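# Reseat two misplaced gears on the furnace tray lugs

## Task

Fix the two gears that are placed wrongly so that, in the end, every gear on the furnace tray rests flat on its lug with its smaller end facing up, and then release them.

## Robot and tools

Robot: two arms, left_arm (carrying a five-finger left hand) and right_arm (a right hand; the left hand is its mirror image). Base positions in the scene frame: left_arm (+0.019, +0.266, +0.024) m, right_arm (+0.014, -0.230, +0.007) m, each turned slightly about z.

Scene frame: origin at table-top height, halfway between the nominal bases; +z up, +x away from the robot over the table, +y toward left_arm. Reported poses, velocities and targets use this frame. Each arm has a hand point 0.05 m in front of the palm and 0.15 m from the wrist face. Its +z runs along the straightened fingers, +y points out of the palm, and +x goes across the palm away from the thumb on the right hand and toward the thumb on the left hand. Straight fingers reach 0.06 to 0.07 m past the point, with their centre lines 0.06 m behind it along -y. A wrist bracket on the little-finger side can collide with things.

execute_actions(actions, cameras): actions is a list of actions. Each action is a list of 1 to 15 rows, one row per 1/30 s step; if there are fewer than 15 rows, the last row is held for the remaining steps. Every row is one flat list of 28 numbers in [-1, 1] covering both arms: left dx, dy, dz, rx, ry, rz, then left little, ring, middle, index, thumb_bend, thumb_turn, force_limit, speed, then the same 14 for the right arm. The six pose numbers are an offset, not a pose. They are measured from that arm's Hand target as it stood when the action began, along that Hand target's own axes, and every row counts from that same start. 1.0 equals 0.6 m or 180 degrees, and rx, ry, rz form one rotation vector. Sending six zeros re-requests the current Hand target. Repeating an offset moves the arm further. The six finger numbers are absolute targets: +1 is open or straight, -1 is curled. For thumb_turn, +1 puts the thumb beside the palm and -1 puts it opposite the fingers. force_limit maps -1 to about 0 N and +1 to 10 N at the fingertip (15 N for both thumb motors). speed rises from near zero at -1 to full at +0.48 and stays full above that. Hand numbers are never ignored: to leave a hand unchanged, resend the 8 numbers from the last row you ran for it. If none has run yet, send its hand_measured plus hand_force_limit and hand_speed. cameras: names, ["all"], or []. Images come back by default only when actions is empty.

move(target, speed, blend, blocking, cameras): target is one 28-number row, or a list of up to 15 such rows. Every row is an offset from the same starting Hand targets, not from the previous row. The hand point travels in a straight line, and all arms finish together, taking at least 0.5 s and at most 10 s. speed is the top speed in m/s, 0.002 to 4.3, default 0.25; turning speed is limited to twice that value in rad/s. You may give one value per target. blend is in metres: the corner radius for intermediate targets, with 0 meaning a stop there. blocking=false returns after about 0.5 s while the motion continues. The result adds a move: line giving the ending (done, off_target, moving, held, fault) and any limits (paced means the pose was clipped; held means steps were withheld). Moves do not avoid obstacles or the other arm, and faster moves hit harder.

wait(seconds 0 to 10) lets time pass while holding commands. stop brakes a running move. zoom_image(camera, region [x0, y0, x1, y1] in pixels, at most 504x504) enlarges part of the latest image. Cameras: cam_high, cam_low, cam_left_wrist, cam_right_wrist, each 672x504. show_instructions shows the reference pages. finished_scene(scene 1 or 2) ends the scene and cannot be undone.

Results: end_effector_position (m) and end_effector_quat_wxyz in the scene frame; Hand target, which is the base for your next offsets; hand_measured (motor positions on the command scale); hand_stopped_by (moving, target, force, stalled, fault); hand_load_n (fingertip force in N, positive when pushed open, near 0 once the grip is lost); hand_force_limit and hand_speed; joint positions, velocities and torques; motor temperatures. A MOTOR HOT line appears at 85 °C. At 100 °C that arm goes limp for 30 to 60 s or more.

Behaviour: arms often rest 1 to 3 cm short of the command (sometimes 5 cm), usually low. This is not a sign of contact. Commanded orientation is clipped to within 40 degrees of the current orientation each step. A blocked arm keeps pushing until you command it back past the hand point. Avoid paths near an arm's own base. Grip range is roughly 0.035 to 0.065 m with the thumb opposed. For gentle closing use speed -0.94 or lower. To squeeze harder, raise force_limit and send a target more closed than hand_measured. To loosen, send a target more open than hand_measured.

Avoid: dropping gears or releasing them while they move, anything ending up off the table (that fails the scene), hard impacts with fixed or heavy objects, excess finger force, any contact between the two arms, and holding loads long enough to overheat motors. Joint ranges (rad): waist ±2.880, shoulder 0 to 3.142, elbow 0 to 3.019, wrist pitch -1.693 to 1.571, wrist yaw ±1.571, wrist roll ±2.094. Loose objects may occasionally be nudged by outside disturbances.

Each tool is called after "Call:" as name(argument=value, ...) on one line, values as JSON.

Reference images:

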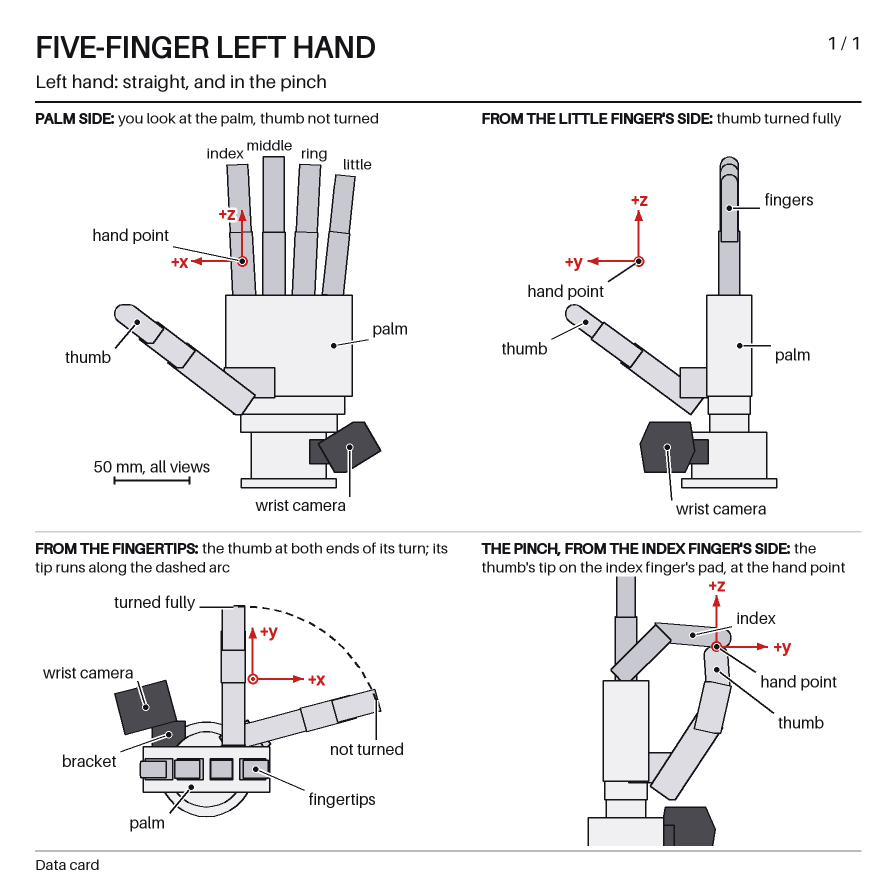

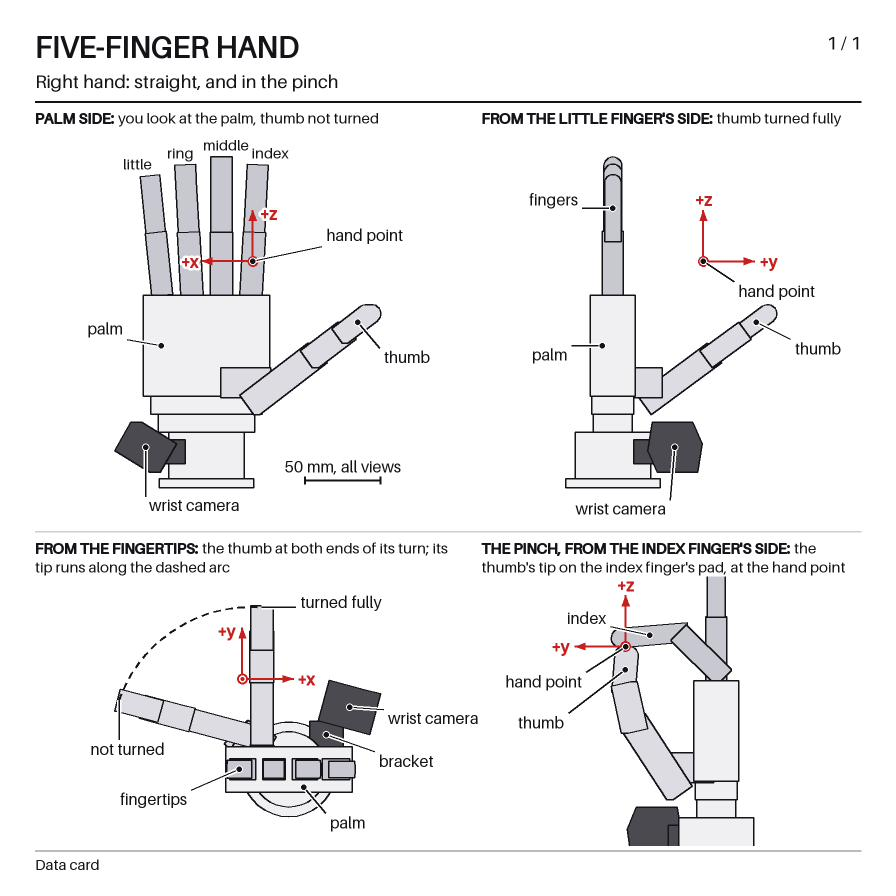

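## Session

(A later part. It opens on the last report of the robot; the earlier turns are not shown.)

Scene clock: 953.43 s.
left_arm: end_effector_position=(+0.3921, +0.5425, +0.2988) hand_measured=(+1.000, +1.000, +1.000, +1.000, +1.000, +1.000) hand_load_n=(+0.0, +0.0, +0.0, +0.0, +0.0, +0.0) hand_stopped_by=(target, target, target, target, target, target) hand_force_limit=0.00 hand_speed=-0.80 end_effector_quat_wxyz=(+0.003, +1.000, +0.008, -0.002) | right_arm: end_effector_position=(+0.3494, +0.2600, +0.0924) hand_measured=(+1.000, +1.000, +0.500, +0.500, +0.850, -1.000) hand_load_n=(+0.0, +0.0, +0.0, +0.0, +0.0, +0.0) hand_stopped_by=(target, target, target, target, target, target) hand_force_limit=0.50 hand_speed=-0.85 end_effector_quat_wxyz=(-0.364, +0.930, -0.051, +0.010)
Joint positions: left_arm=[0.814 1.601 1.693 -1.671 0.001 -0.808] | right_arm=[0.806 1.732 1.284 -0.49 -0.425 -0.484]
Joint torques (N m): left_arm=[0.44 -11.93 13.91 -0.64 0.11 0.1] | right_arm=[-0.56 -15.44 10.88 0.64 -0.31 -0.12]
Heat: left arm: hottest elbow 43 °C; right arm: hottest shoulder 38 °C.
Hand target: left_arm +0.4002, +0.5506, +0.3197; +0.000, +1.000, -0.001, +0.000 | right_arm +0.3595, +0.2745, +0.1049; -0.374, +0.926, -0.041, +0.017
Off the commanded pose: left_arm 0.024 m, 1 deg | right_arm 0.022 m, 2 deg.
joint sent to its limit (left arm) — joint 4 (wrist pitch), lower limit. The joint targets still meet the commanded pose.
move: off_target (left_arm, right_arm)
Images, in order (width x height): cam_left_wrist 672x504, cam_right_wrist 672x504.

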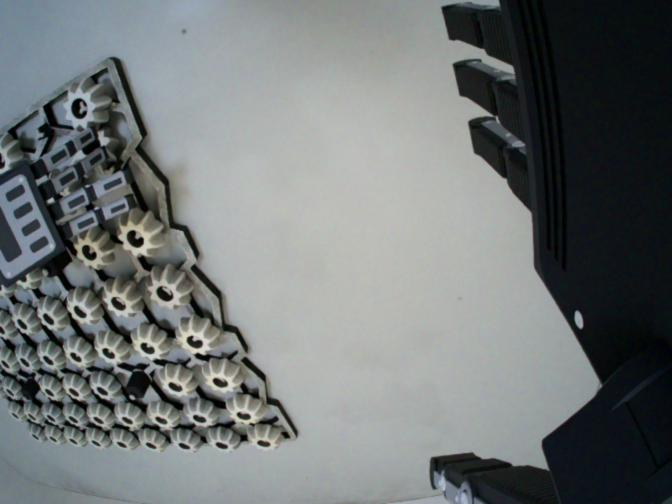

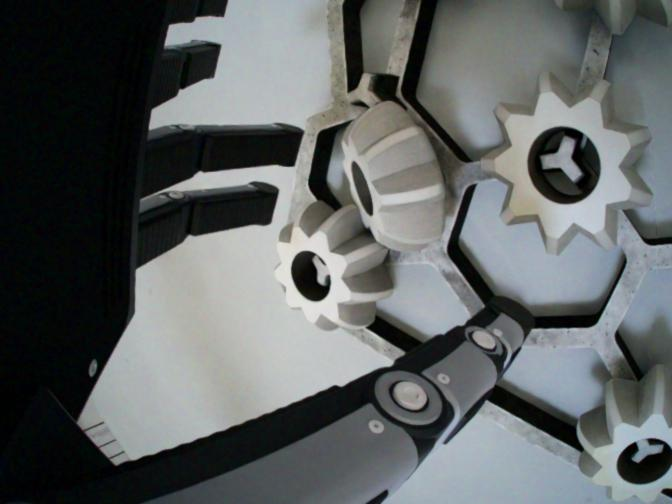

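Call:
move(target=[0,0,0,0,0,0,1,1,1,1,1,1,0,-0.8,0.0100,0.0357,0.0513,0,0,0,1,1,0.5,0.5,0.85,-1,0.5,-0.85], speed=0.06, cameras=["cam_right_wrist","cam_left_wrist"])

Call:
zoom_image(camera="cam_left_wrist", region=[60, 75, 150, 190])

Scene clock: 958.93 s.
left_arm: end_effector_position=(+0.3921, +0.5425, +0.2988) hand_measured=(+1.000, +1.000, +1.000, +1.000, +1.000, +1.000) hand_load_n=(+0.0, +0.0, +0.5, +0.0, +0.0, +0.0) hand_stopped_by=(target, target, target, target, target, target) hand_force_limit=0.00 hand_speed=-0.80 end_effector_quat_wxyz=(+0.003, +1.000, +0.008, -0.002) | right_arm: end_effector_position=(+0.3556, +0.2671, +0.0605) hand_measured=(+1.000, +1.000, +0.500, +0.500, +0.850, -1.000) hand_load_n=(+0.0, +0.0, +0.0, +0.0, +0.0, +0.0) hand_stopped_by=(target, target, target, target, target, target) hand_force_limit=0.50 hand_speed=-0.85 end_effector_quat_wxyz=(-0.361, +0.931, -0.050, +0.007)
Joint positions: left_arm=[0.814 1.601 1.693 -1.671 0.001 -0.808] | right_arm=[0.806 1.797 1.284 -0.435 -0.426 -0.486]
Joint torques (N m): left_arm=[0.38 -11.93 13.94 -0.59 0.1 0.11] | right_arm=[-0.73 -16.26 9.25 1.47 -0.31 -0.11]
Heat: left arm: hottest elbow 43 °C; right arm: hottest shoulder 38 °C.
Hand target: left_arm +0.4002, +0.5506, +0.3197; +0.000, +1.000, -0.001, +0.000 | right_arm +0.3660, +0.2800, +0.0680; -0.375, +0.926, -0.041, +0.017
Off the commanded pose: left_arm 0.024 m, 1 deg | right_arm 0.018 m, 2 deg.
joint sent to its limit (left arm) — joint 4 (wrist pitch), lower limit. The joint targets still meet the commanded pose.
move: off_target (left_arm, right_arm)
Images, in order (width x height): cam_left_wrist 672x504, cam_right_wrist 672x504.

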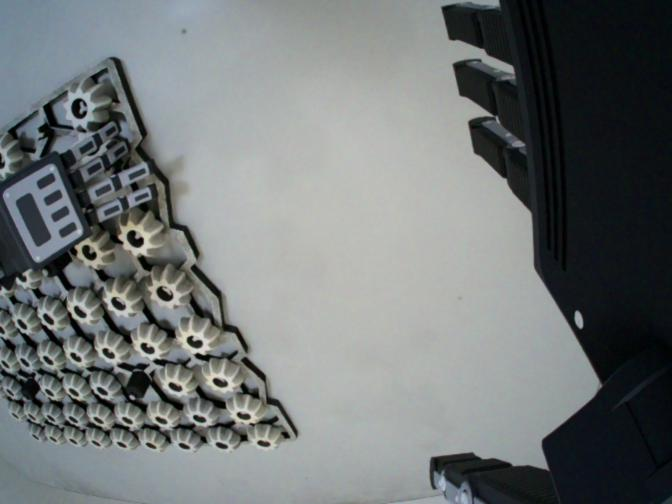

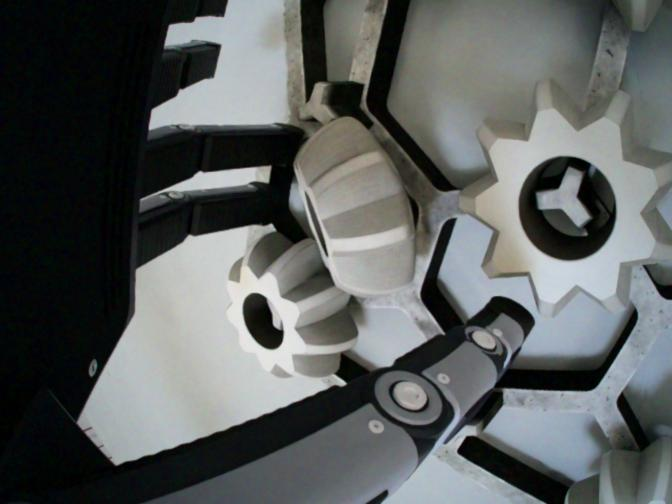

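Scaled by 4.383 from the camera's 672x504 image, which has a finer 960x720 frame.

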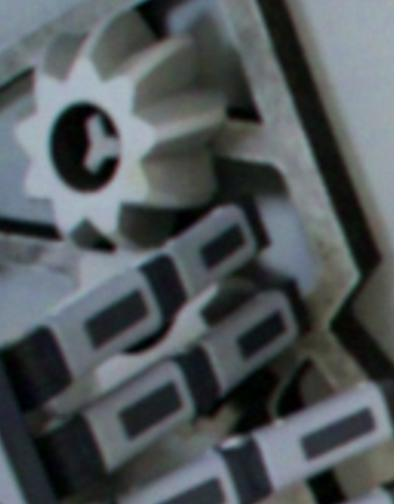

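Call:
move(target=[0,0,0,0,0,0,1,1,1,1,1,1,0,-0.8,0.0037,-0.0152,0.0077,0,0,0,1,1,0.5,0.5,0.85,-1,0.5,-0.85], speed=0.06, cameras=["cam_right_wrist"])

Call:
zoom_image(camera="cam_right_wrist", region=[220, 60, 560, 400])

Scene clock: 962.03 s.
left_arm: end_effector_position=(+0.3921, +0.5425, +0.2988) hand_measured=(+1.000, +1.000, +1.000, +1.000, +1.000, +1.000) hand_load_n=(+0.0, +0.0, +0.0, +0.0, +0.0, +0.0) hand_stopped_by=(target, target, target, target, target, target) hand_force_limit=0.00 hand_speed=-0.80 end_effector_quat_wxyz=(+0.003, +1.000, +0.008, -0.002) | right_arm: end_effector_position=(+0.3585, +0.2717, +0.0600) hand_measured=(+1.000, +1.000, +0.500, +0.500, +0.850, -1.000) hand_load_n=(+0.0, +0.0, +0.0, +0.0, +0.0, +0.0) hand_stopped_by=(target, target, target, target, target, target) hand_force_limit=0.50 hand_speed=-0.85 end_effector_quat_wxyz=(-0.362, +0.931, -0.049, +0.007)
Joint positions: left_arm=[0.814 1.601 1.693 -1.671 0.001 -0.808] | right_arm=[0.807 1.809 1.299 -0.435 -0.426 -0.486]
Joint torques (N m): left_arm=[0.56 -12.04 13.97 -0.66 0.11 0.1] | right_arm=[-0.26 -16.09 10.58 0.99 -0.16 -0.05]
Heat: left arm: hottest elbow 43 °C; right arm: hottest shoulder 38 °C.
Hand target: left_arm +0.4002, +0.5506, +0.3197; +0.000, +1.000, -0.001, +0.000 | right_arm +0.3690, +0.2895, +0.0709; -0.374, +0.926, -0.041, +0.017
Off the commanded pose: left_arm 0.024 m, 1 deg | right_arm 0.023 m, 2 deg.
joint sent to its limit (left arm) — joint 4 (wrist pitch), lower limit. The joint targets still meet the commanded pose.
move: off_target (left_arm, right_arm)
Images, in order (width x height): cam_right_wrist 672x504.

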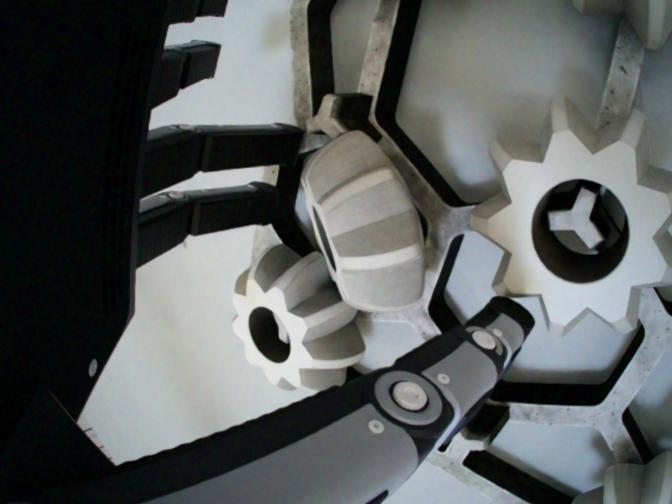

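Scaled by 1.482 from the camera's 672x504 image, which has a finer 960x720 frame.

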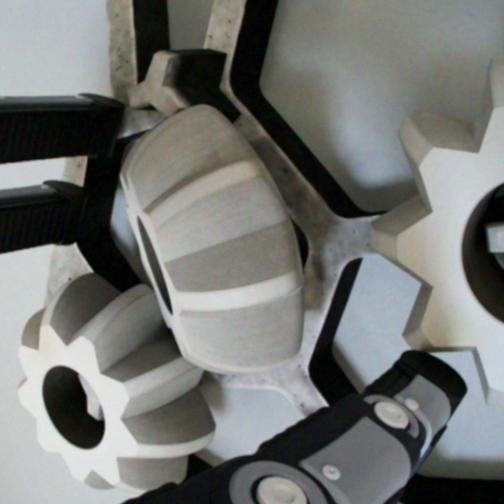

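Call:
move(target=[0,0,0,0,0,0,1,1,1,1,1,1,0,-0.8,0,0,0,0,0,0,1,1,-0.2,-0.2,0.2,-1,0.2,-0.92], speed=0.06, cameras=["cam_right_wrist","cam_left_wrist"])

Call:
zoom_image(camera="cam_right_wrist", region=[220, 60, 560, 400])

Scene clock: 970.17 s.
left_arm: end_effector_position=(+0.3921, +0.5425, +0.2988) hand_measured=(+1.000, +1.000, +1.000, +1.000, +1.000, +1.000) hand_load_n=(+0.0, +0.0, +0.0, +0.0, -0.5, +0.0) hand_stopped_by=(target, target, target, target, target, target) hand_force_limit=0.00 hand_speed=-0.80 end_effector_quat_wxyz=(+0.003, +1.000, +0.008, -0.002) | right_arm: end_effector_position=(+0.3623, +0.2858, +0.0700) hand_measured=(+1.000, +1.000, -0.200, -0.200, +0.284, -1.000) hand_load_n=(+0.0, +0.0, +2.0, +0.0, +0.0, +0.0) hand_stopped_by=(target, target, target, target, moving, target) hand_force_limit=0.20 hand_speed=-0.92 end_effector_quat_wxyz=(-0.376, +0.926, -0.040, +0.014)
Joint positions: left_arm=[0.814 1.601 1.693 -1.671 0.001 -0.808] | right_arm=[0.817 1.814 1.326 -0.422 -0.43 -0.487]
Joint torques (N m): left_arm=[0.5 -11.93 13.97 -0.58 0.1 0.11] | right_arm=[-1.14 -16.56 8.85 0.57 -0.03 -0.05]
Heat: left arm: hottest elbow 43 °C; right arm: hottest shoulder 38 °C.
Hand target: left_arm +0.4002, +0.5506, +0.3197; +0.000, +1.000, -0.001, +0.000 | right_arm +0.3692, +0.2894, +0.0708; -0.374, +0.926, -0.041, +0.017
Off the commanded pose: left_arm 0.024 m, 1 deg | right_arm 0.008 m, 0 deg.
joint sent to its limit (left arm) — joint 4 (wrist pitch), lower limit.
move: moving (right_arm; no rest 5 s after the path's end), off_target (left_arm)
Images, in order (width x height): cam_left_wrist 672x504, cam_right_wrist 672x504.

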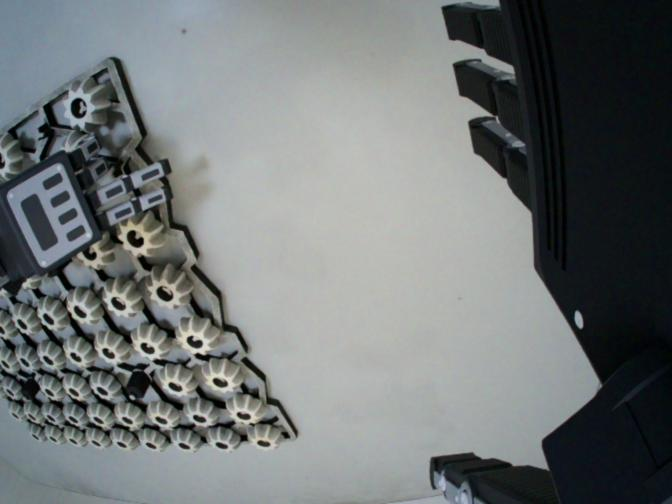

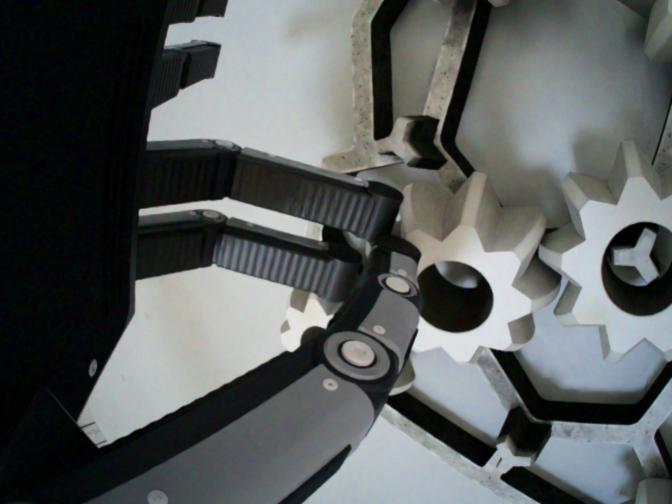

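Scaled by 1.482 from the camera's 672x504 image, which has a finer 960x720 frame.

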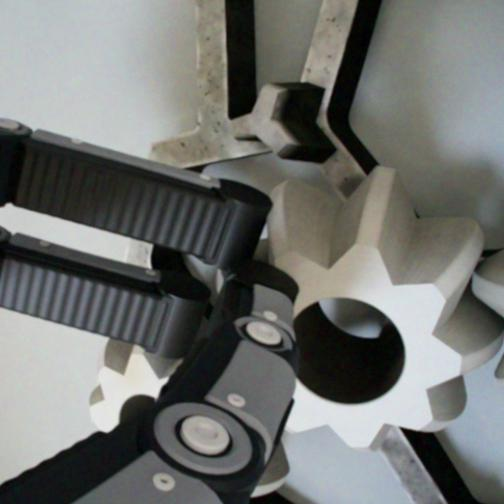

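Call:
move(target=[[0,0,0,0,0,0,1,1,1,1,1,1,0,-0.8,0,0,0,0,0,0,1,1,0.5,0.5,0.85,-1,0.2,-0.7],[0,0,0,0,0,0,1,1,1,1,1,1,0,-0.8,0,-0.1042,-0.1079,0,0,0,1,1,0.5,0.5,0.85,-1,0.2,-0.7]], speed=0.1, cameras=["cam_right_wrist","cam_left_wrist","cam_high"])

Scene clock: 983.77 s.
left_arm: end_effector_position=(+0.3921, +0.5425, +0.2988) hand_measured=(+1.000, +1.000, +1.000, +1.000, +1.000, +1.000) hand_load_n=(+0.0, +0.0, +0.0, +0.0, +0.0, +0.0) hand_stopped_by=(target, target, target, target, target, target) hand_force_limit=0.00 hand_speed=-0.80 end_effector_quat_wxyz=(+0.003, +1.000, +0.008, -0.002) | right_arm: end_effector_position=(+0.3561, +0.2784, +0.1307) hand_measured=(+1.000, +1.000, +0.500, +0.500, +0.850, -1.000) hand_load_n=(+0.0, +0.0, +0.0, +0.0, +0.0, +0.0) hand_stopped_by=(target, target, target, target, target, target) hand_force_limit=0.20 hand_speed=-0.70 end_effector_quat_wxyz=(-0.355, +0.934, -0.047, -0.001)
Joint positions: left_arm=[0.814 1.601 1.693 -1.671 0.001 -0.808] | right_arm=[0.817 1.755 1.431 -0.641 -0.428 -0.487]
Joint torques (N m): left_arm=[0.56 -11.69 13.97 -0.64 0.11 0.11] | right_arm=[-1.08 -18.78 11.21 0.53 -0.09 -0.04]
Heat: left arm: hottest elbow 43 °C; right arm: hottest shoulder 38 °C.
Hand target: left_arm +0.4002, +0.5506, +0.3197; +0.000, +1.000, -0.001, +0.000 | right_arm +0.3690, +0.2894, +0.1610; -0.374, +0.926, -0.041, +0.017
Off the commanded pose: left_arm 0.024 m, 1 deg | right_arm 0.035 m, 3 deg.
joint sent to its limit (left arm) — joint 4 (wrist pitch), lower limit. The joint targets still meet the commanded pose.
move: off_target (left_arm, right_arm)
Images, in order (width x height): cam_high 672x504, cam_left_wrist 672x504, cam_right_wrist 672x504.

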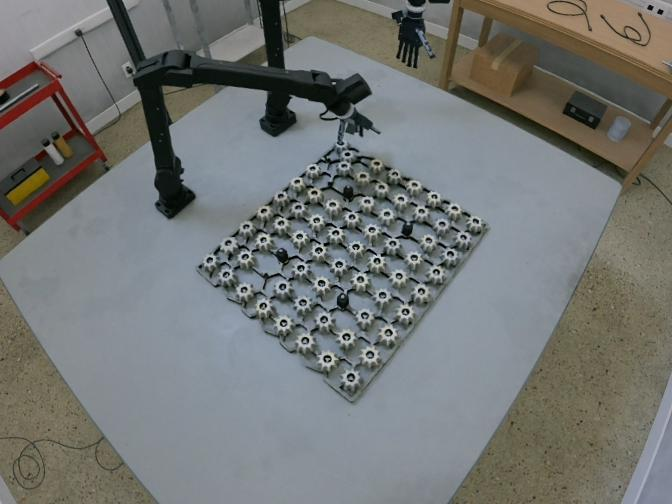

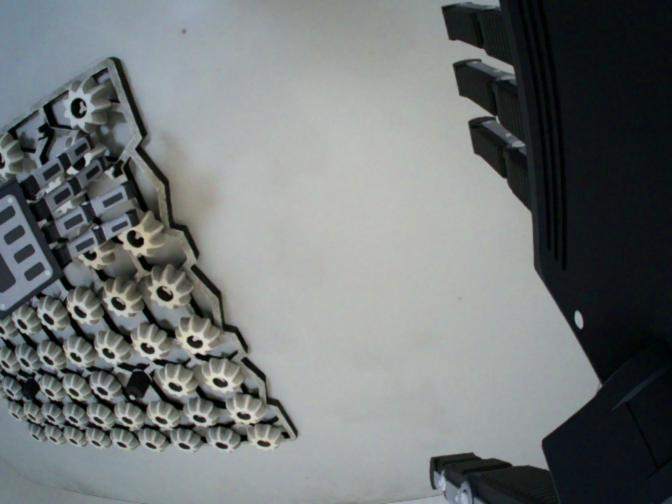

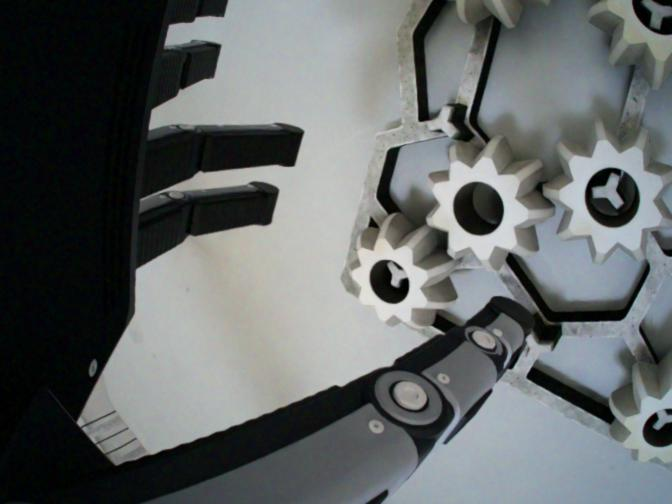

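Call:
zoom_image(camera="cam_right_wrist", region=[320, 80, 672, 400])

Call:
zoom_image(camera="cam_left_wrist", region=[20, 75, 170, 265])

Scaled by 1.432 from the camera's 672x504 image, which has a finer 960x720 frame.

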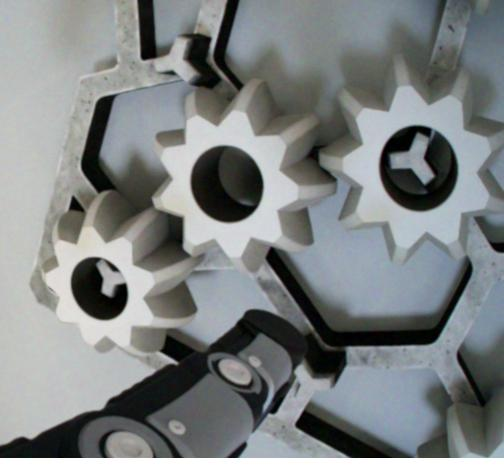

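Scaled by 2.653 from the camera's 672x504 image, which has a finer 960x720 frame.

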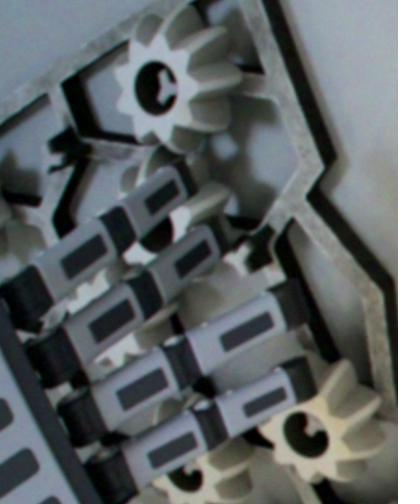

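Call:
move(target=[0,0,0,0,0,0,1,1,1,1,1,1,0,-0.8,-0.0084,0.034,-0.0189,0.0555,0.0211,0.0183,1,1,0.5,0.5,0.85,-1,0.2,-0.7], speed=0.1, cameras=["cam_right_wrist"])

Call:
zoom_image(camera="cam_right_wrist", region=[300, 80, 652, 400])

Scene clock: 1007.87 s.
left_arm: end_effector_position=(+0.3921, +0.5425, +0.2988) hand_measured=(+1.000, +1.000, +1.000, +1.000, +1.000, +1.000) hand_load_n=(+0.0, -0.5, +0.0, +0.0, +0.0, +0.0) hand_stopped_by=(target, target, target, target, target, target) hand_force_limit=0.00 hand_speed=-0.80 end_effector_quat_wxyz=(+0.003, +1.000, +0.008, -0.002) | right_arm: end_effector_position=(+0.3580, +0.2665, +0.1397) hand_measured=(+1.000, +1.000, +0.500, +0.500, +0.850, -1.000) hand_load_n=(+0.0, +0.0, +0.0, +0.0, +0.0, +0.0) hand_stopped_by=(target, target, target, target, target, target) hand_force_limit=0.20 hand_speed=-0.70 end_effector_quat_wxyz=(-0.438, +0.895, -0.078, +0.031)
Joint positions: left_arm=[0.814 1.601 1.693 -1.671 0.001 -0.808] | right_arm=[0.782 1.638 1.224 -0.342 -0.462 -0.383]
Joint torques (N m): left_arm=[0.56 -11.93 13.97 -0.59 0.1 0.11] | right_arm=[-1.32 -17.44 7.3 1.74 -0.28 0.07]
Heat: left arm: hottest elbow 43 °C; right arm: hottest shoulder 39 °C.
Hand target: left_arm +0.4002, +0.5506, +0.3197; +0.000, +1.000, -0.001, +0.000 | right_arm +0.3621, +0.2673, +0.1549; -0.452, +0.887, -0.078, +0.040
Off the commanded pose: left_arm 0.024 m, 1 deg | right_arm 0.016 m, 2 deg.
joint sent to its limit (left arm) — joint 4 (wrist pitch), lower limit. The joint targets still meet the commanded pose.
move: off_target (left_arm, right_arm)
Images, in order (width x height): cam_right_wrist 672x504.

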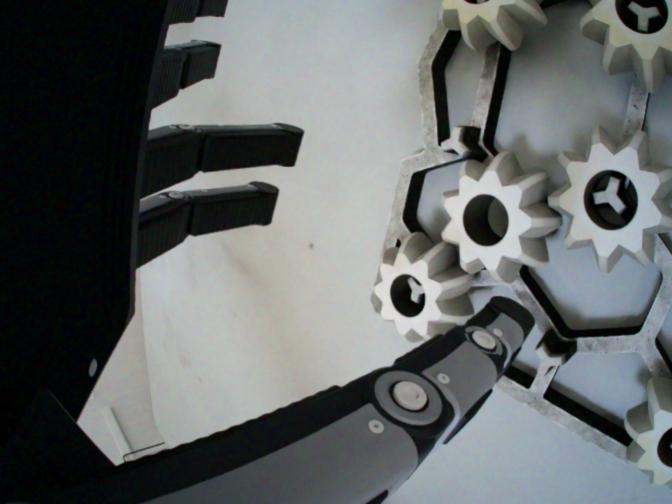

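Scaled by 1.432 from the camera's 672x504 image, which has a finer 960x720 frame.

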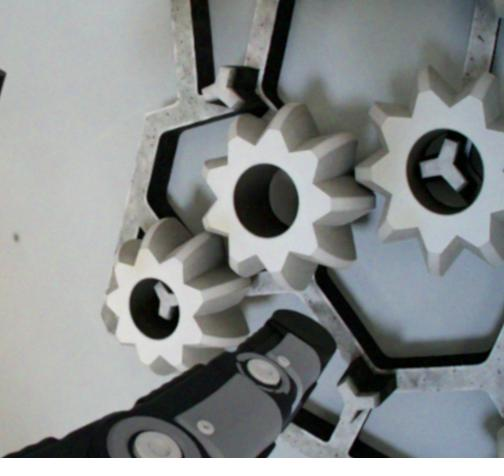

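Call:
move(target=[0,0,0,0,0,0,1,1,1,1,1,1,0,-0.8,-0.0067,0.1185,0.063,0,0,0,1,1,0.5,0.5,0.85,-1,0.2,-0.7], speed=0.1, cameras=["cam_right_wrist"])

Call:
zoom_image(camera="cam_right_wrist", region=[250, 80, 602, 400])

Scene clock: 1013.57 s.
left_arm: end_effector_position=(+0.3921, +0.5425, +0.2988) hand_measured=(+1.000, +1.000, +1.000, +1.000, +1.000, +1.000) hand_load_n=(+0.0, +0.0, +0.0, +0.0, +0.0, +0.0) hand_stopped_by=(target, target, target, target, target, target) hand_force_limit=0.00 hand_speed=-0.80 end_effector_quat_wxyz=(+0.003, +1.000, +0.008, -0.002) | right_arm: end_effector_position=(+0.3506, +0.2562, +0.0760) hand_measured=(+1.000, +1.000, +0.500, +0.500, +0.850, -1.000) hand_load_n=(+0.0, +0.0, +0.0, +0.0, +0.0, +0.0) hand_stopped_by=(target, target, target, target, target, target) hand_force_limit=0.20 hand_speed=-0.70 end_effector_quat_wxyz=(-0.448, +0.890, -0.075, +0.038)
Joint positions: left_arm=[0.814 1.601 1.693 -1.671 0.001 -0.808] | right_arm=[0.777 1.683 1.081 -0.129 -0.466 -0.383]
Joint torques (N m): left_arm=[0.56 -11.87 13.91 -0.59 0.11 0.11] | right_arm=[-1.44 -14.62 6.87 1.77 -0.29 0.03]
Heat: left arm: hottest elbow 43 °C; right arm: hottest shoulder 39 °C.
Hand target: left_arm +0.4002, +0.5506, +0.3197; +0.000, +1.000, -0.001, +0.000 | right_arm +0.3561, +0.2571, +0.0751; -0.452, +0.887, -0.078, +0.040
Off the commanded pose: left_arm 0.024 m, 1 deg | right_arm 0.006 m, 1 deg.
joint sent to its limit (left arm) — joint 4 (wrist pitch), lower limit. The joint targets still meet the commanded pose.
move: off_target (left_arm)
Images, in order (width x height): cam_right_wrist 672x504.

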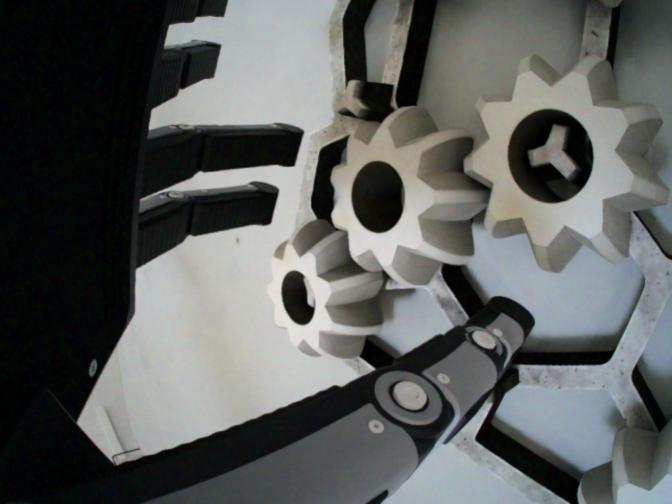

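Scaled by 1.432 from the camera's 672x504 image, which has a finer 960x720 frame.

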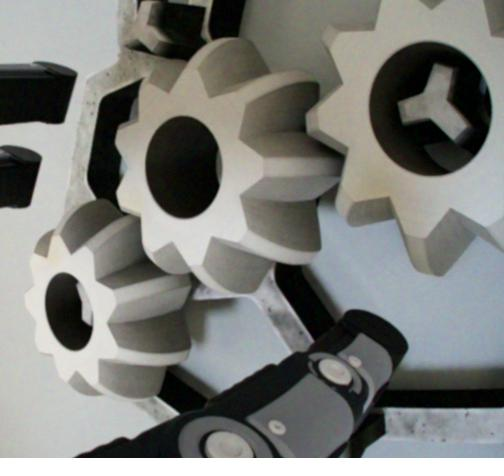

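Call:
move(target=[[0,0,0,0,0,0,1,1,1,1,1,1,0,-0.8,0.0041,0.0062,0.0039,0,0,0,1,1,0.5,0.5,0.85,-1,0.2,-0.7],[0,0,0,0,0,0,1,1,1,1,1,1,0,-0.8,0.0041,0.0302,0.0321,0,0,0,1,1,0.5,0.5,0.85,-1,0.2,-0.7]], speed=0.06, cameras=["cam_right_wrist","cam_left_wrist"])

Call:
zoom_image(camera="cam_right_wrist", region=[200, 60, 552, 400])

Call:
zoom_image(camera="cam_left_wrist", region=[40, 75, 160, 235])

Scene clock: 1019.23 s.
left_arm: end_effector_position=(+0.3921, +0.5425, +0.2988) hand_measured=(+1.000, +1.000, +1.000, +1.000, +1.000, +1.000) hand_load_n=(+0.0, +0.0, +0.0, +0.0, +0.0, +0.0) hand_stopped_by=(target, target, target, target, target, target) hand_force_limit=0.00 hand_speed=-0.80 end_effector_quat_wxyz=(+0.003, +1.000, +0.008, -0.002) | right_arm: end_effector_position=(+0.3564, +0.2591, +0.0518) hand_measured=(+1.000, +1.000, +0.500, +0.500, +0.850, -1.000) hand_load_n=(+0.0, +0.0, +0.0, +0.0, +0.0, +0.5) hand_stopped_by=(target, target, target, target, target, target) hand_force_limit=0.20 hand_speed=-0.70 end_effector_quat_wxyz=(-0.449, +0.889, -0.077, +0.038)
Joint positions: left_arm=[0.814 1.601 1.693 -1.671 0.001 -0.808] | right_arm=[0.773 1.735 1.073 -0.067 -0.469 -0.382]
Joint torques (N m): left_arm=[0.67 -12.04 13.97 -0.57 0.11 0.11] | right_arm=[-0.97 -14.92 6.58 1.83 -0.14 0.02]
Heat: left arm: hottest elbow 43 °C; right arm: hottest shoulder 39 °C.
Hand target: left_arm +0.4002, +0.5506, +0.3197; +0.000, +1.000, -0.001, +0.000 | right_arm +0.3594, +0.2616, +0.0491; -0.452, +0.888, -0.078, +0.040
Off the commanded pose: left_arm 0.024 m, 1 deg | right_arm 0.005 m, 1 deg.
joint sent to its limit (left arm) — joint 4 (wrist pitch), lower limit. The joint targets still meet the commanded pose.
move: off_target (left_arm)
Images, in order (width x height): cam_left_wrist 672x504, cam_right_wrist 672x504.

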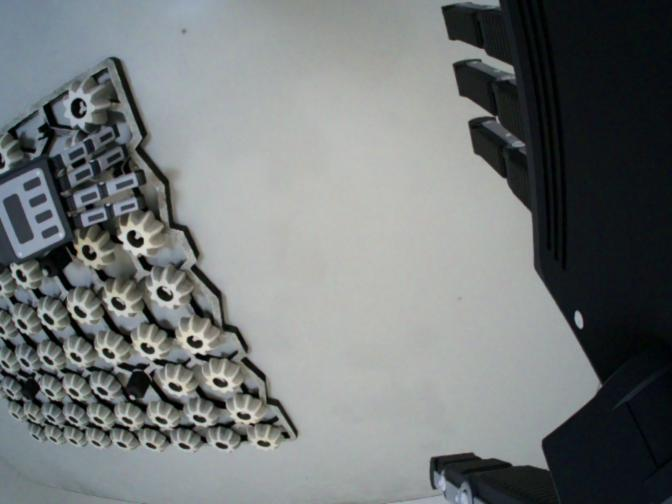

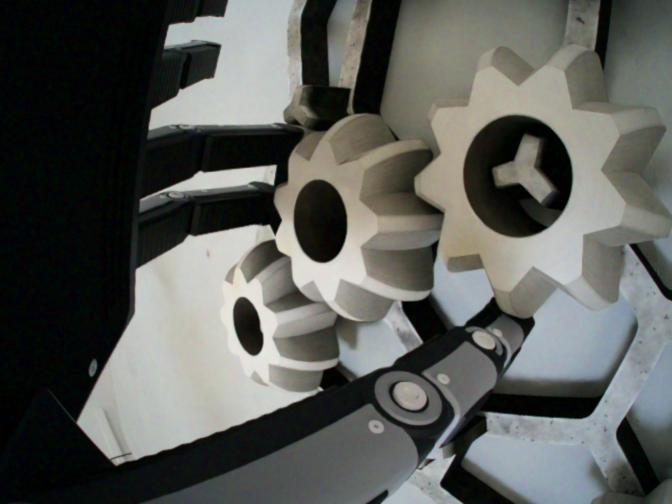

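Scaled by 1.432 from the camera's 672x504 image, which has a finer 960x720 frame.

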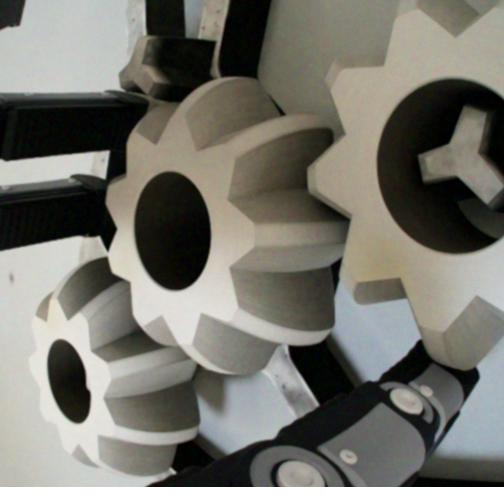

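Scaled by 3.150 from the camera's 672x504 image, which has a finer 960x720 frame.

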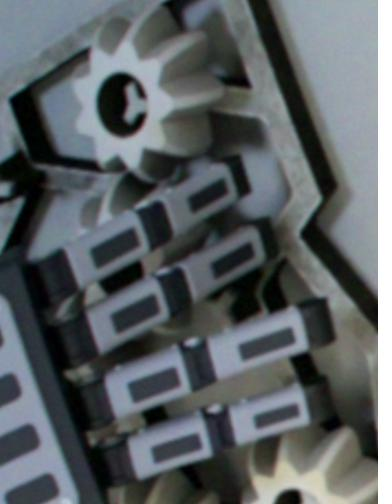

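Call:
move(target=[[0,0,0,0,0,0,1,1,1,1,1,1,0,-0.8,-0.0064,-0.0043,0.0059,0,0,0,1,1,0.5,0.5,0.85,-1,0.2,-0.7],[0,0,0,0,0,0,1,1,1,1,1,1,0,-0.8,-0.0064,-0.0043,0.0059,0,0,0,1,1,0.2,0.2,0.85,-1,0.2,-0.92]], speed=0.06, cameras=["cam_right_wrist"])

Call:
zoom_image(camera="cam_right_wrist", region=[200, 60, 552, 400])

Scene clock: 1024.67 s.
left_arm: end_effector_position=(+0.3921, +0.5425, +0.2988) hand_measured=(+1.000, +1.000, +1.000, +1.000, +1.000, +1.000) hand_load_n=(+0.0, +0.0, +0.0, +0.0, +0.0, +0.0) hand_stopped_by=(target, target, target, target, target, target) hand_force_limit=0.00 hand_speed=-0.80 end_effector_quat_wxyz=(+0.003, +1.000, +0.008, -0.002) | right_arm: end_effector_position=(+0.3560, +0.2631, +0.0530) hand_measured=(+1.000, +1.000, +0.200, +0.200, +0.850, -1.000) hand_load_n=(+0.0, +0.0, +1.5, +0.0, +0.0, +0.0) hand_stopped_by=(target, target, target, target, target, target) hand_force_limit=0.20 hand_speed=-0.92 end_effector_quat_wxyz=(-0.452, +0.888, -0.078, +0.041)
Joint positions: left_arm=[0.814 1.601 1.693 -1.671 0.001 -0.808] | right_arm=[0.779 1.736 1.073 -0.053 -0.461 -0.373]
Joint torques (N m): left_arm=[0.79 -11.99 13.97 -0.59 0.11 0.09] | right_arm=[-0.56 -14.68 6.91 1.46 -0.12 0.02]
Heat: left arm: hottest elbow 43 °C; right arm: hottest shoulder 39 °C.
Hand target: left_arm +0.4002, +0.5506, +0.3197; +0.000, +1.000, -0.001, +0.000 | right_arm +0.3564, +0.2665, +0.0492; -0.452, +0.887, -0.078, +0.040
Off the commanded pose: left_arm 0.024 m, 1 deg | right_arm 0.005 m, 0 deg.
joint sent to its limit (left arm) — joint 4 (wrist pitch), lower limit. The joint targets still meet the commanded pose.
move: off_target (left_arm)
Images, in order (width x height): cam_right_wrist 672x504.

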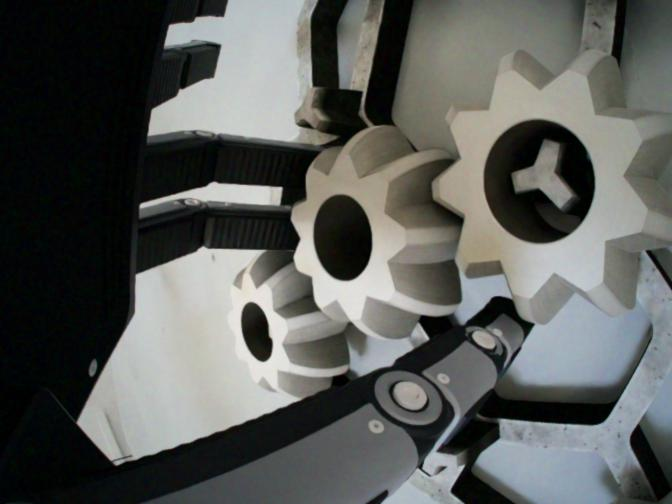

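Scaled by 1.432 from the camera's 672x504 image, which has a finer 960x720 frame.

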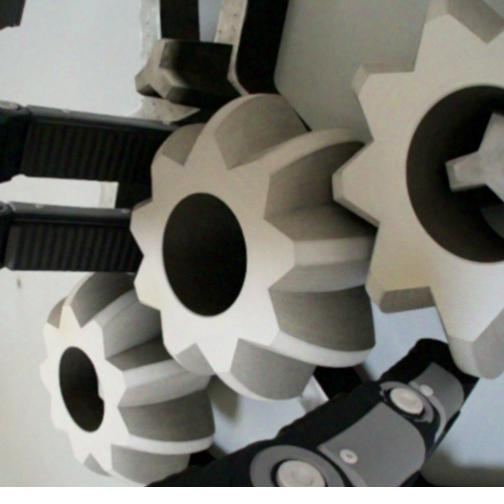

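Call:
move(target=[0,0,0,0,0,0,1,1,1,1,1,1,0,-0.8,0,0,0,0,0,0,1,1,-0.2,-0.2,0.2,-1,0.5,-0.92], speed=0.06, cameras=["cam_right_wrist"])

Call:
zoom_image(camera="cam_right_wrist", region=[200, 60, 552, 400])

Scene clock: 1026.60 s.
left_arm: end_effector_position=(+0.3921, +0.5425, +0.2988) hand_measured=(+1.000, +1.000, +1.000, +1.000, +1.000, +1.000) hand_load_n=(+0.0, +0.0, +0.0, +0.0, +0.0, +0.0) hand_stopped_by=(target, target, target, target, target, target) hand_force_limit=0.00 hand_speed=-0.80 end_effector_quat_wxyz=(+0.003, +1.000, +0.008, -0.002) | right_arm: end_effector_position=(+0.3543, +0.2676, +0.0537) hand_measured=(+1.000, +1.000, +0.106, +0.062, +0.780, -1.000) hand_load_n=(+0.5, +0.0, +7.5, +8.5, +11.5, +1.0) hand_stopped_by=(target, target, force, force, force, target) hand_force_limit=0.50 hand_speed=-0.92 end_effector_quat_wxyz=(-0.456, +0.886, -0.073, +0.043)
Joint positions: left_arm=[0.814 1.601 1.693 -1.671 0.001 -0.808] | right_arm=[0.786 1.738 1.073 -0.039 -0.461 -0.372]
Joint torques (N m): left_arm=[0.5 -11.75 14.02 -0.58 0.11 0.11] | right_arm=[-1.2 -14.97 6.9 0.95 -0.12 0.01]
Heat: left arm: hottest elbow 43 °C; right arm: hottest shoulder 39 °C.
Hand target: left_arm +0.4002, +0.5506, +0.3197; +0.000, +1.000, -0.001, +0.000 | right_arm +0.3565, +0.2665, +0.0493; -0.452, +0.887, -0.078, +0.040
Off the commanded pose: left_arm 0.024 m, 1 deg | right_arm 0.005 m, 1 deg.
joint sent to its limit (left arm) — joint 4 (wrist pitch), lower limit. The joint targets still meet the commanded pose.
move: off_target (left_arm)
Images, in order (width x height): cam_right_wrist 672x504.

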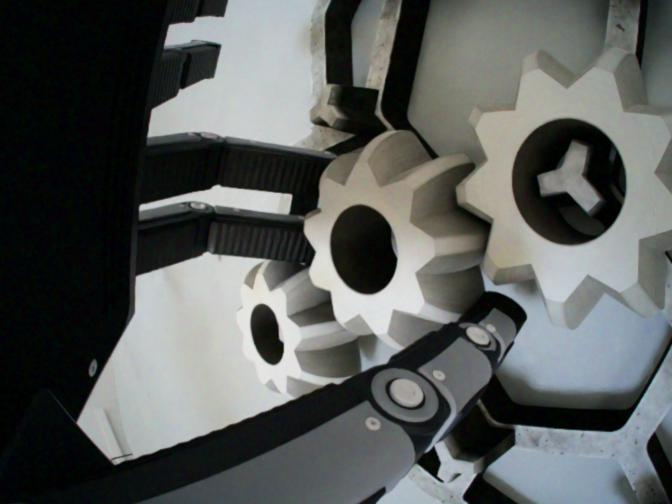

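Scaled by 1.432 from the camera's 672x504 image, which has a finer 960x720 frame.

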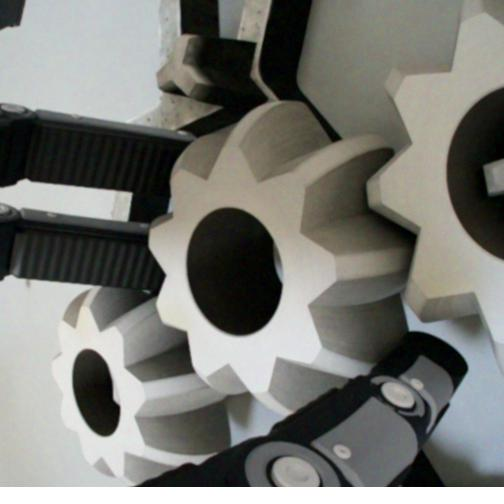

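Call:
move(target=[0,0,0,0,0,0,1,1,1,1,1,1,0,-0.8,0,-0.1023,-0.0742,0,0,0,1,1,-0.2,-0.2,0.2,-1,0.5,-0.92], speed=0.05, cameras=["cam_right_wrist"])

Scene clock: 1032.90 s.
left_arm: end_effector_position=(+0.3921, +0.5425, +0.2988) hand_measured=(+1.000, +1.000, +1.000, +1.000, +1.000, +1.000) hand_load_n=(+0.0, +0.0, +0.0, +0.0, +0.0, +0.0) hand_stopped_by=(target, target, target, target, target, target) hand_force_limit=0.00 hand_speed=-0.80 end_effector_quat_wxyz=(+0.003, +1.000, +0.008, -0.002) | right_arm: end_effector_position=(+0.3403, +0.2552, +0.0943) hand_measured=(+1.000, +1.000, +0.106, +0.060, +0.776, -1.000) hand_load_n=(+0.0, +0.0, +0.0, +0.0, +0.0, +0.0) hand_stopped_by=(target, target, force, force, force, target) hand_force_limit=0.50 hand_speed=-0.92 end_effector_quat_wxyz=(-0.433, +0.897, -0.081, +0.023)
Joint positions: left_arm=[0.814 1.601 1.693 -1.671 0.001 -0.808] | right_arm=[0.789 1.653 1.114 -0.233 -0.462 -0.372]
Joint torques (N m): left_arm=[0.73 -11.87 13.98 -0.64 0.11 0.11] | right_arm=[-1.44 -16.67 10.58 0.81 -0.1 0.01]
Heat: left arm: hottest elbow 43 °C; right arm: hottest shoulder 39 °C.
Hand target: left_arm +0.4002, +0.5506, +0.3197; +0.000, +1.000, -0.001, +0.000 | right_arm +0.3566, +0.2666, +0.1250; -0.452, +0.887, -0.078, +0.040
Off the commanded pose: left_arm 0.024 m, 1 deg | right_arm 0.037 m, 3 deg.
joint sent to its limit (left arm) — joint 4 (wrist pitch), lower limit. The joint targets still meet the commanded pose.
move: off_target (left_arm, right_arm)
Images, in order (width x height): cam_right_wrist 672x504.

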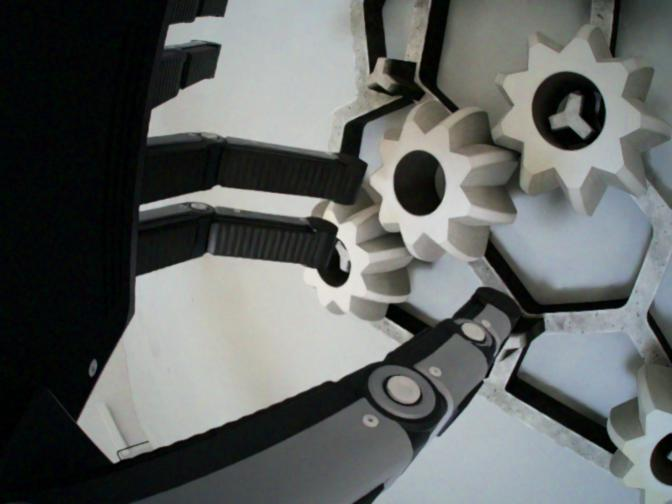

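Call:
zoom_image(camera="cam_right_wrist", region=[250, 20, 602, 360])

Scaled by 1.432 from the camera's 672x504 image, which has a finer 960x720 frame.

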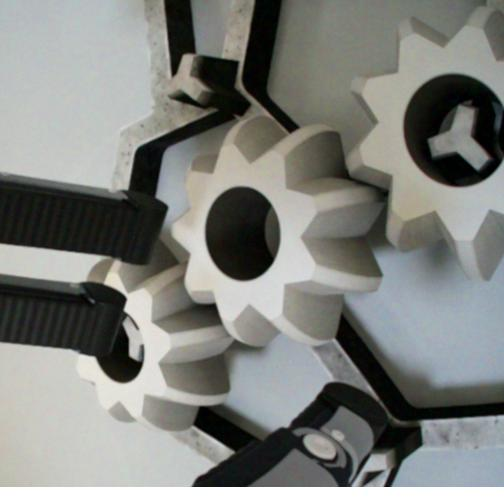

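Call:
move(target=[[0,0,0,0,0,0,1,1,1,1,1,1,0,-0.8,0,0,0,0,0,0,1,1,0.5,0.5,0.9,-1,0.5,-0.6],[0,0,0,0,0,0,1,1,1,1,1,1,0,-0.8,-0.0033,0.1087,0.0705,0,0,0,1,1,0.5,0.5,0.9,-1,0.5,-0.6],[0,0,0,0,0,0,1,1,1,1,1,1,0,-0.8,-0.0033,0.1087,0.0705,0,0,0,1,1,0.2,0.2,0.9,-1,0.5,-0.9]], speed=0.07, cameras=["cam_right_wrist"])

Call:
zoom_image(camera="cam_right_wrist", region=[200, 60, 552, 400])

Scene clock: 1049.17 s.
left_arm: end_effector_position=(+0.3921, +0.5425, +0.2988) hand_measured=(+1.000, +1.000, +1.000, +1.000, +1.000, +1.000) hand_load_n=(+0.0, +0.0, +0.0, +0.0, +0.0, +0.0) hand_stopped_by=(target, target, target, target, target, target) hand_force_limit=0.00 hand_speed=-0.80 end_effector_quat_wxyz=(+0.003, +1.000, +0.008, -0.002) | right_arm: end_effector_position=(+0.3514, +0.2662, +0.0543) hand_measured=(+1.000, +1.000, +0.200, +0.200, +0.900, -1.000) hand_load_n=(+0.0, +0.0, +0.0, +2.5, +0.0, +0.0) hand_stopped_by=(target, target, target, target, target, target) hand_force_limit=0.50 hand_speed=-0.90 end_effector_quat_wxyz=(-0.457, +0.885, -0.072, +0.043)
Joint positions: left_arm=[0.814 1.601 1.693 -1.671 0.001 -0.808] | right_arm=[0.788 1.73 1.063 -0.035 -0.461 -0.372]
Joint torques (N m): left_arm=[0.62 -11.87 13.96 -0.59 0.12 0.11] | right_arm=[-1.44 -14.68 6.48 1.1 -0.15 0]
Heat: left arm: hottest elbow 43 °C; right arm: hottest shoulder 38 °C.
Hand target: left_arm +0.4002, +0.5506, +0.3197; +0.000, +1.000, -0.001, +0.000 | right_arm +0.3538, +0.2629, +0.0474; -0.452, +0.887, -0.078, +0.040
Off the commanded pose: left_arm 0.024 m, 1 deg | right_arm 0.008 m, 1 deg.
joint sent to its limit (left arm) — joint 4 (wrist pitch), lower limit. The joint targets still meet the commanded pose.
move: off_target (left_arm)
Images, in order (width x height): cam_right_wrist 672x504.

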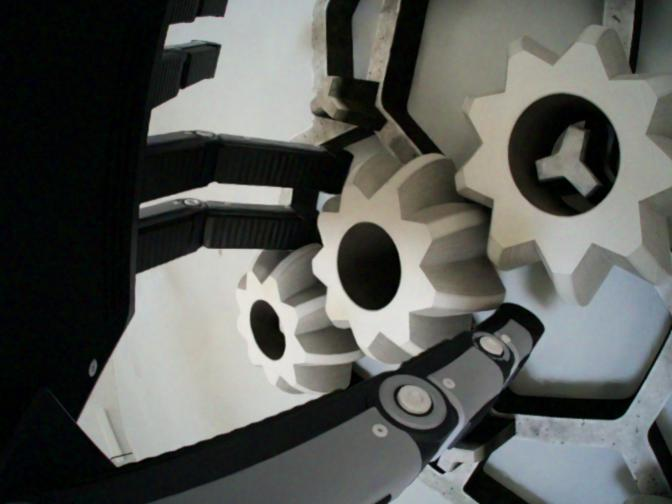

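Scaled by 1.432 from the camera's 672x504 image, which has a finer 960x720 frame.

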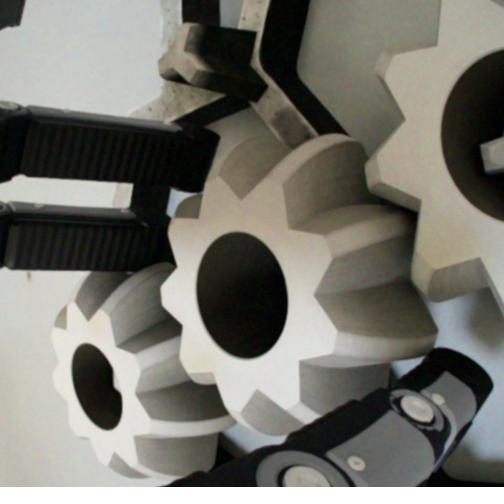

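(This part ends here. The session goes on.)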